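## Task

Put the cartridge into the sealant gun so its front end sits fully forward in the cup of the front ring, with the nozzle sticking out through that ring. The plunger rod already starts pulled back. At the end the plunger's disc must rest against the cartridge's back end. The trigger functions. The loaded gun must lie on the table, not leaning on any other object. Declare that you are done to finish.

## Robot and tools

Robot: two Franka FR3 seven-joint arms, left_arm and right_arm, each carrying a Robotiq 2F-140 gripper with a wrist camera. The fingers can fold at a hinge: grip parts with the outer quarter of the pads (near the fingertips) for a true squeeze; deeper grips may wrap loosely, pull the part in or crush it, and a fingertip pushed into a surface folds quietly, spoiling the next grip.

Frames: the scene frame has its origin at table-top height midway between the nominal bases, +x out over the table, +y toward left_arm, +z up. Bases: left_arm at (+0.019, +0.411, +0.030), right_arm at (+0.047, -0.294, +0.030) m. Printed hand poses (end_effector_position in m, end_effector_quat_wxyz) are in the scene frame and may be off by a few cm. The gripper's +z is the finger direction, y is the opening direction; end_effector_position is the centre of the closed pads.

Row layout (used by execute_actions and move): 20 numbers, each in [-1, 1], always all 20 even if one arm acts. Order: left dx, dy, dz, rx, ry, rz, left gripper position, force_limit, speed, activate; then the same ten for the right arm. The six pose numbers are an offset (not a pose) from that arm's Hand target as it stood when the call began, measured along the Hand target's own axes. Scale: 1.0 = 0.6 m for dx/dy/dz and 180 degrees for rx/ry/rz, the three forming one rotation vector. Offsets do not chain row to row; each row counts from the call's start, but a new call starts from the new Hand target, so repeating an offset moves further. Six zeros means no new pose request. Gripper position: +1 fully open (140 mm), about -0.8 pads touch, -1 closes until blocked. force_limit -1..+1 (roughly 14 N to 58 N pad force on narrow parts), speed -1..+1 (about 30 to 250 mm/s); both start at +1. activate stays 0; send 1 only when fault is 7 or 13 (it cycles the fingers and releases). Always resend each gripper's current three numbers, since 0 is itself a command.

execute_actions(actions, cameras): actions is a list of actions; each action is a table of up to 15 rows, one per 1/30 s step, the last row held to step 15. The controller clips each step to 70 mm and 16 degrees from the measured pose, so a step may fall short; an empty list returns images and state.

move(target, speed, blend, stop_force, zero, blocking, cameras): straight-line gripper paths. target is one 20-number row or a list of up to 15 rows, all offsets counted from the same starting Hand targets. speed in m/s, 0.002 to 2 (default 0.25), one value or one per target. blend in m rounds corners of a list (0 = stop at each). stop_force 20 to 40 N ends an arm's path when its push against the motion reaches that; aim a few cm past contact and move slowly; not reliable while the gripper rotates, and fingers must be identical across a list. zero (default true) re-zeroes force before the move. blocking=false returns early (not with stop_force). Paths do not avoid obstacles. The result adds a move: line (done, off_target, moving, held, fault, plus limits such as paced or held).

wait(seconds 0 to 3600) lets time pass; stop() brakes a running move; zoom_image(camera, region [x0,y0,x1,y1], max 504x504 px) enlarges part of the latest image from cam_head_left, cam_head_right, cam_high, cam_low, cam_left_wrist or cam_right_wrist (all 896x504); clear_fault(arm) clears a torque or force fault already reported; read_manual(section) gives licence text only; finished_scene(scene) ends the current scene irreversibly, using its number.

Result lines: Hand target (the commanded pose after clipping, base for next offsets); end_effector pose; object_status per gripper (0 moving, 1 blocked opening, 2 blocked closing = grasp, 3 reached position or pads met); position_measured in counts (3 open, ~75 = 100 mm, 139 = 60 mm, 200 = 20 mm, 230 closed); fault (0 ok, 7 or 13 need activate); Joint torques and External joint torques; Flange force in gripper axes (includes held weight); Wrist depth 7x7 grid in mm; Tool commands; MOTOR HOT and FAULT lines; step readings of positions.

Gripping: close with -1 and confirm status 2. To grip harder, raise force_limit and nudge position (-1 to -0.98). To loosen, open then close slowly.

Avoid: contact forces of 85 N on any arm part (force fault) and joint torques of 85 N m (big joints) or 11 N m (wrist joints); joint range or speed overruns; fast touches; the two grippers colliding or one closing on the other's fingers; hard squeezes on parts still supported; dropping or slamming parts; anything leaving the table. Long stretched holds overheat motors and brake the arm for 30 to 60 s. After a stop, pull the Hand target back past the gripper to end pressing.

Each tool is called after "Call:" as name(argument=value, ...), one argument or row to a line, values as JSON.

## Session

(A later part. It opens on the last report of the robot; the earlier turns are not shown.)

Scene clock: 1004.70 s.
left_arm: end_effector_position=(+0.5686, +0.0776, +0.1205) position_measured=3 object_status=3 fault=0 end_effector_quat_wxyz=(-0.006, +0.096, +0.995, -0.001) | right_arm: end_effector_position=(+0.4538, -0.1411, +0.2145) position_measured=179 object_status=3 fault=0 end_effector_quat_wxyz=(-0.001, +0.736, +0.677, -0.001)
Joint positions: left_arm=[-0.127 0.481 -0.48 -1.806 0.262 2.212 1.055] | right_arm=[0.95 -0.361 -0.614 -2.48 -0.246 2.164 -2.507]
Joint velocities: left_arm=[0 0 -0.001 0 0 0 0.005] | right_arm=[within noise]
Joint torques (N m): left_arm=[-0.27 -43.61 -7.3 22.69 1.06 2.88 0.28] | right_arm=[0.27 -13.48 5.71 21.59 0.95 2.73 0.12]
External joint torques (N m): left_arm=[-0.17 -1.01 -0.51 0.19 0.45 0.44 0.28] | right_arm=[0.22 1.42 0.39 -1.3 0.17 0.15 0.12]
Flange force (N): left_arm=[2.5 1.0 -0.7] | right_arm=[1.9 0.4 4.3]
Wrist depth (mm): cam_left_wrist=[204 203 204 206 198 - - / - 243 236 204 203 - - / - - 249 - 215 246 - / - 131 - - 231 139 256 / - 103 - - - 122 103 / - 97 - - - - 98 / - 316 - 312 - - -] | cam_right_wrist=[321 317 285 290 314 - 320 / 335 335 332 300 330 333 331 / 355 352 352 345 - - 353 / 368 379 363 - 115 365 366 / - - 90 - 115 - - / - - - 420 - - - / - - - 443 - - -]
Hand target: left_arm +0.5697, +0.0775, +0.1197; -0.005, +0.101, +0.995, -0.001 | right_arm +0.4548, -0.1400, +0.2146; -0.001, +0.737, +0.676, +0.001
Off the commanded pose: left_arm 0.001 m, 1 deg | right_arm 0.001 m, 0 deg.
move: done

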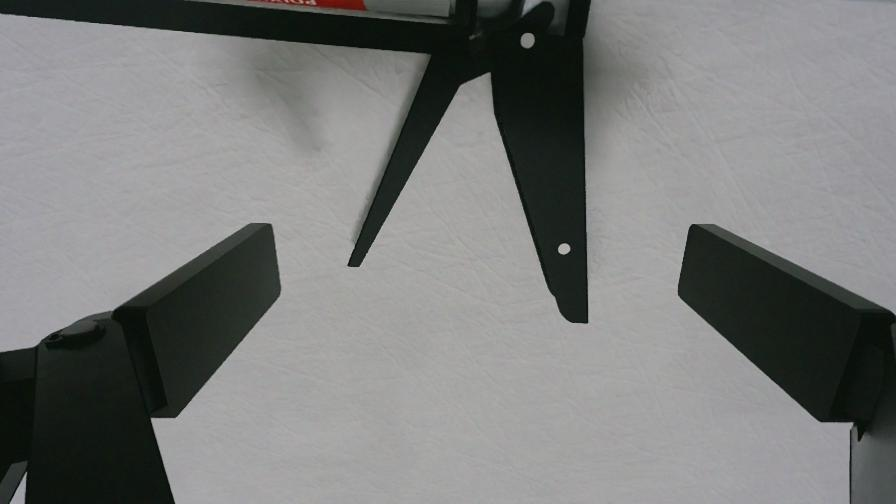

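Call:
move(
  target=[
    [0,0.0067,0.139,0,0,0,1,-1,-0.3,0,0,0,0,0,0,0,-0.4,-1,-0.5,0],
    [0,0.0067,0.139,0,0,0,0.1,-0.3,-0.8,0,0,0,0,0,0,0,-0.4,-1,-0.5,0],
  ],
  speed=0.12,
  cameras=["cam_left_wrist"],
)

Call:
move(
  target=[
    [-0.004,0.007,-0.005,0,0,0,-0.25,-0.3,-0.8,0,0,0,0,0,0,0,-0.4,-1,-0.5,0],
  ],
  cameras=["cam_left_wrist","cam_high"],
)

Scene clock: 1012.73 s.
left_arm: end_effector_position=(+0.5740, +0.0845, +0.0390) position_measured=98 object_status=2 fault=0 end_effector_quat_wxyz=(-0.002, +0.100, +0.995, +0.000) | right_arm: end_effector_position=(+0.4538, -0.1411, +0.2145) position_measured=179 object_status=3 fault=0 end_effector_quat_wxyz=(-0.001, +0.736, +0.677, -0.001)
Joint positions: left_arm=[-0.167 0.608 -0.411 -1.831 0.33 2.368 1.033] | right_arm=[0.95 -0.361 -0.614 -2.48 -0.246 2.164 -2.507]
Joint torques (N m): left_arm=[-2.42 -43.97 -9.35 18.45 -0.12 2.62 0.09] | right_arm=[0.21 -13.47 5.75 21.52 0.94 2.7 0.08]
External joint torques (N m): left_arm=[-2.61 1.47 -2.24 -2.62 -0.65 0.13 0.09] | right_arm=[0.26 1.51 0.53 -1.49 0.15 0.11 0.08]
Flange force (N): left_arm=[7.5 -1.4 1.8] | right_arm=[1.9 0.0 4.5]
Wrist depth (mm): cam_left_wrist=[- - 151 125 119 150 149 / 160 160 - 129 128 158 156 / 171 170 170 143 134 167 167 / 179 179 149 178 142 171 174 / - 90 114 189 151 103 88 / - 72 - - 165 - 76 / - - - - - - -] | cam_right_wrist=[311 320 299 297 318 318 318 / - 335 331 333 333 329 336 / 368 353 353 346 352 337 350 / 375 368 362 - 138 376 365 / 393 - 90 399 115 - - / - - - 414 - - - / - - - - - - -]
Hand target: left_arm +0.5696, +0.0814, +0.0363; -0.005, +0.101, +0.995, -0.001 | right_arm +0.4548, -0.1400, +0.2146; -0.001, +0.737, +0.676, +0.001
Off the commanded pose: left_arm 0.006 m, 0 deg | right_arm 0.001 m, 0 deg.
move: off_target (left_arm)

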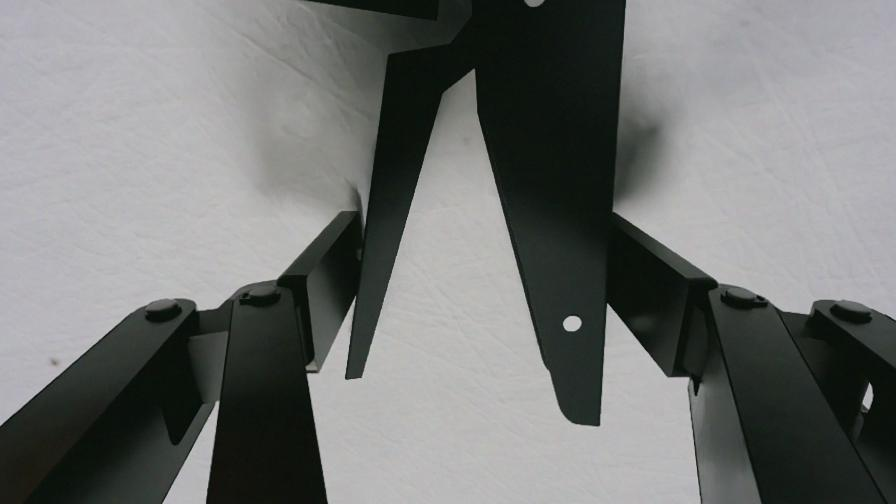

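Scene clock: 1013.23 s.
left_arm: end_effector_position=(+0.5740, +0.0849, +0.0394) position_measured=98 object_status=2 fault=0 end_effector_quat_wxyz=(-0.003, +0.099, +0.995, -0.001) | right_arm: end_effector_position=(+0.4538, -0.1411, +0.2145) position_measured=179 object_status=3 fault=0 end_effector_quat_wxyz=(-0.001, +0.736, +0.677, -0.001)
Joint positions: left_arm=[-0.163 0.608 -0.414 -1.831 0.33 2.366 1.033] | right_arm=[0.95 -0.361 -0.614 -2.48 -0.246 2.164 -2.507]
Joint velocities: left_arm=[0.004 0.001 -0.005 0 0 -0.001 0] | right_arm=[within noise]
Joint torques (N m): left_arm=[-0.66 -46.91 -8.02 20.81 0.4 2.22 0.2] | right_arm=[0.24 -13.41 5.77 21.59 0.93 2.72 0.11]
External joint torques (N m): left_arm=[-0.69 -1.48 -0.72 -0.29 -0.14 -0.28 0.2] | right_arm=[0.2 1.46 0.47 -1.32 0.15 0.14 0.11]
Flange force (N): left_arm=[4.1 0.7 -3.5] | right_arm=[1.9 0.3 4.3]
Wrist depth (mm): cam_left_wrist=[- 155 151 127 120 - 150 / 157 161 166 130 128 161 160 / 172 172 166 142 134 166 165 / 177 179 149 175 142 171 173 / - 90 113 187 152 105 85 / - 72 - - 164 - 75 / - - - - - - -] | cam_right_wrist=[- - 315 293 316 318 316 / - 342 330 298 335 334 - / 353 353 357 351 335 344 352 / 354 375 366 366 116 369 367 / 393 - 90 394 115 - 381 / - - - - - - - / - - - 449 - - -]
Hand target: left_arm +0.5729, +0.0850, +0.0393; -0.005, +0.101, +0.995, -0.001 | right_arm +0.4548, -0.1400, +0.2146; -0.001, +0.737, +0.676, +0.001
Off the commanded pose: left_arm 0.001 m, 0 deg | right_arm 0.001 m, 0 deg.
move: done
Images, in order (width x height): cam_high 896x504, cam_left_wrist 896x504.

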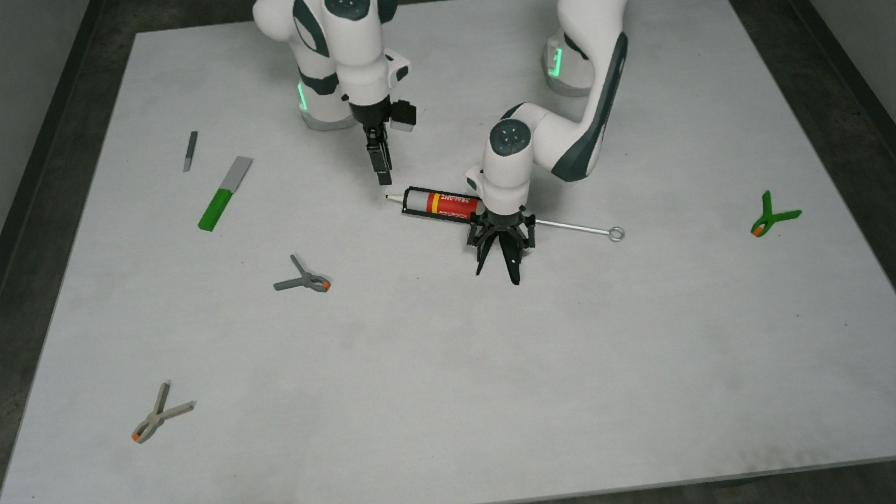

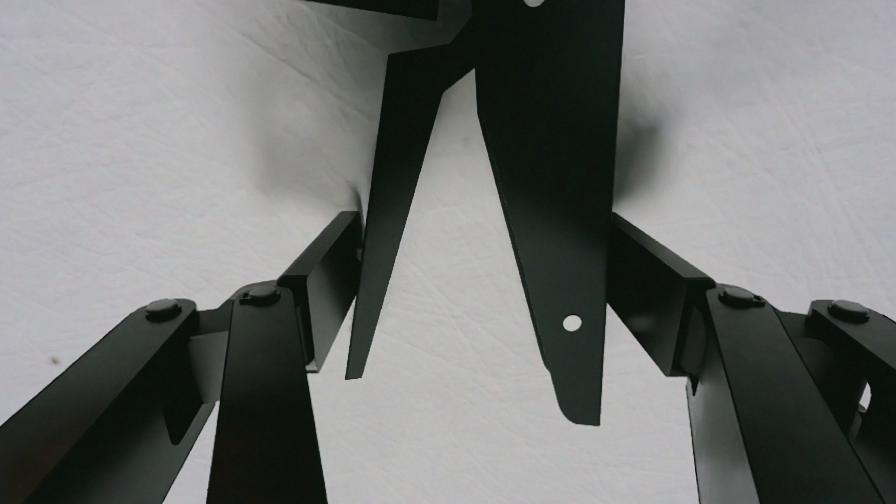

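Call:
move(
  target=[
    [0,0,0,0,0,0,1,-1,-0.5,0,0,0,0,0,0,0,-0.4,-1,-0.5,0],
    [0,0,-0.28,0,0,0,1,-1,-0.3,0,0,0,0,0,0,0,-0.4,-1,-0.5,0],
    [0.08,0.055,-0.32,0,0,0,1,-1,-0.3,0,0,0,0,0,0,0,-0.4,-1,-0.5,0],
  ],
  speed=0.2,
  blend=[0,0.03,0],
  cameras=["cam_left_wrist","cam_high","cam_low","cam_right_wrist"],
)

Call:
zoom_image(
  camera="cam_left_wrist",
  region=[330, 0, 530, 120],
)

Call:
zoom_image(
  camera="cam_right_wrist",
  region=[340, 0, 540, 200],
)

Call:
zoom_image(
  camera="cam_high",
  region=[380, 170, 640, 290],
)

Call:
zoom_image(
  camera="cam_low",
  region=[350, 230, 530, 300],
)

Scene clock: 1024.80 s.
left_arm: end_effector_position=(+0.5343, +0.1284, +0.2306) position_measured=3 object_status=3 fault=0 end_effector_quat_wxyz=(-0.006, +0.097, +0.995, +0.001) | right_arm: end_effector_position=(+0.4538, -0.1411, +0.2145) position_measured=179 object_status=3 fault=0 end_effector_quat_wxyz=(-0.001, +0.736, +0.677, -0.001)
Joint positions: left_arm=[-0.001 0.171 -0.54 -1.925 0.096 2.058 1.198] | right_arm=[0.95 -0.361 -0.614 -2.48 -0.246 2.164 -2.507]
Joint velocities: left_arm=[0.001 0.001 0.001 0.001 0 0.001 0.005] | right_arm=[within noise]
Joint torques (N m): left_arm=[-0.23 -35.75 -4.06 23.37 0.24 2.86 0.13] | right_arm=[0.24 -13.51 5.75 21.52 0.97 2.72 0.16]
External joint torques (N m): left_arm=[-0.47 -2.27 -1.55 -0.75 -0.45 0.42 0.13] | right_arm=[0.26 1.38 0.5 -1.36 0.18 0.15 0.16]
Flange force (N): left_arm=[11.8 2.6 -0.6] | right_arm=[1.9 -0.1 4.2]
Wrist depth (mm): cam_left_wrist=[284 287 289 296 - - - / - 319 310 319 - 333 - / - - 370 325 - - - / - 120 375 - - 140 - / - 103 - - 402 130 103 / - 96 - - - - 98 / - - - - - - -] | cam_right_wrist=[320 319 314 298 320 - 319 / 338 - 327 308 331 330 332 / 355 352 348 353 354 350 356 / 386 376 376 373 138 372 360 / 386 - 89 392 115 - - / - - - 418 - - - / - - - 444 - - -]
Hand target: left_arm +0.5344, +0.1271, +0.2316; -0.005, +0.101, +0.995, -0.001 | right_arm +0.4548, -0.1400, +0.2146; -0.001, +0.737, +0.676, +0.001
Off the commanded pose: left_arm 0.002 m, 0 deg | right_arm 0.001 m, 0 deg.
move: done; blend cut to 0 m at target 2
Images, in order (width x height): cam_high 896x504, cam_low 896x504, cam_left_wrist 896x504, cam_right_wrist 896x504.

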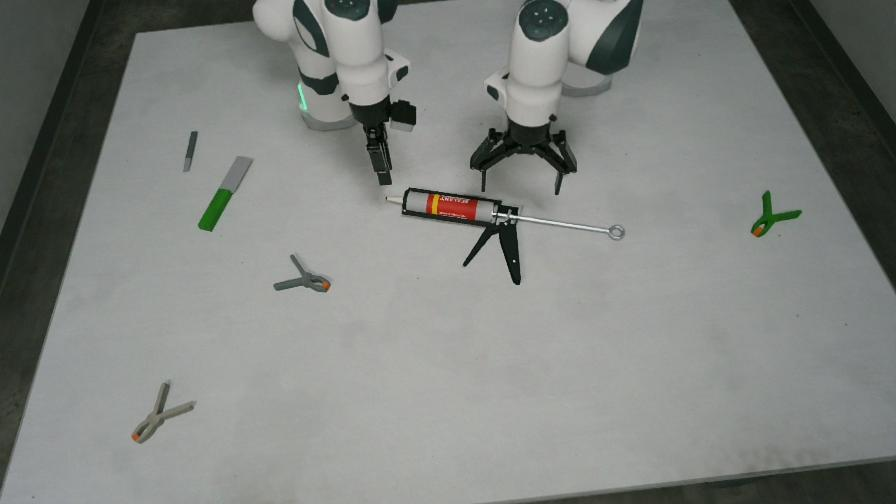

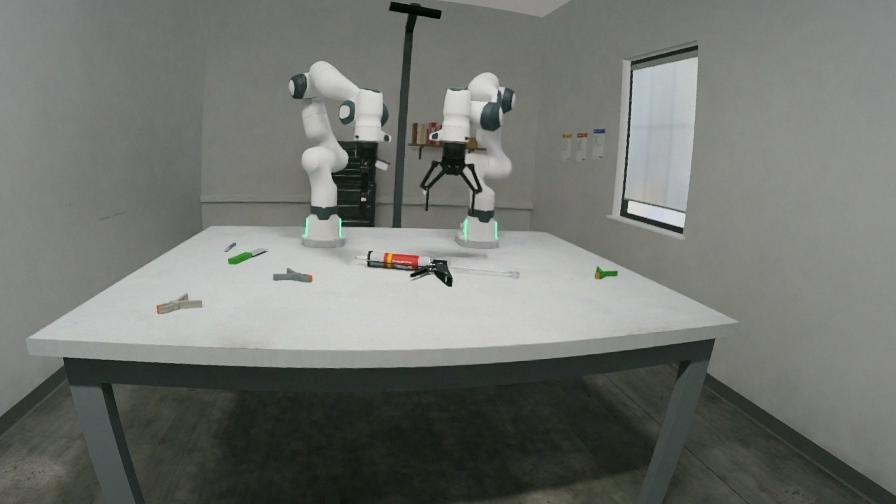

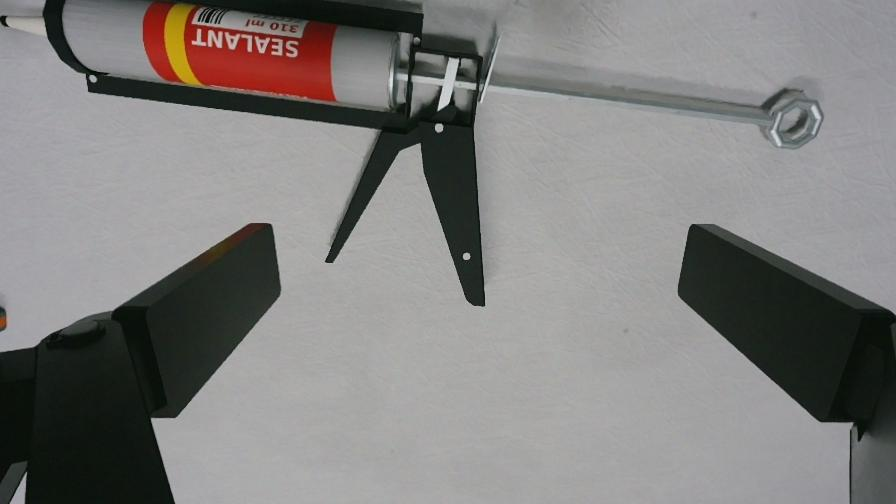

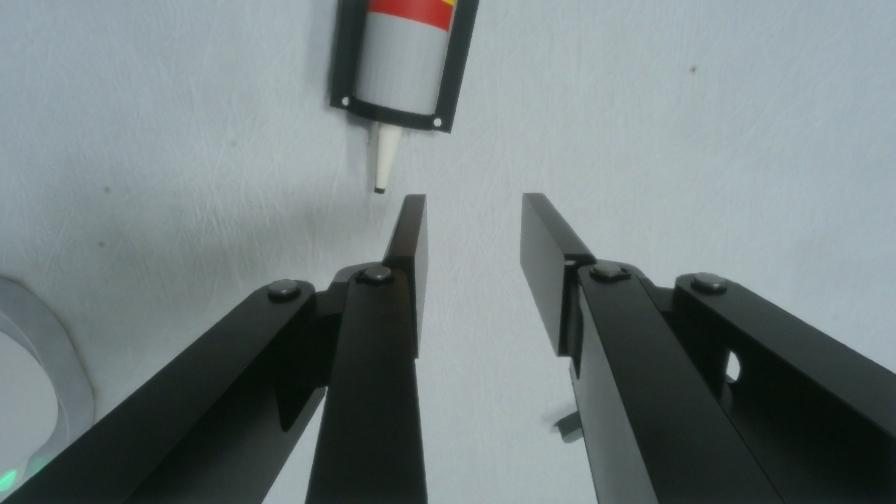

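Scaled by 2.520.

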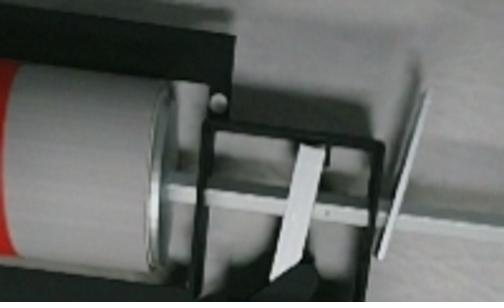

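Scaled by 2.520.

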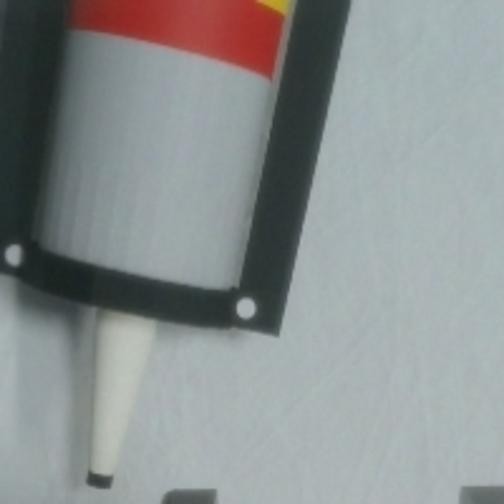

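Scaled by 1.938.

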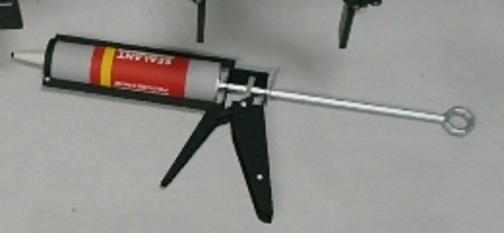

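Scaled by 2.800.

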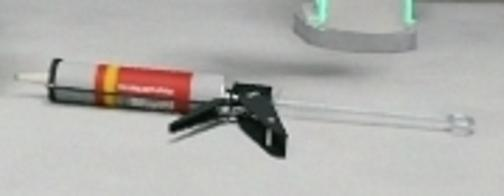

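Call:
finished_scene(
  scene=1,
)

The scene is finished: the task was done.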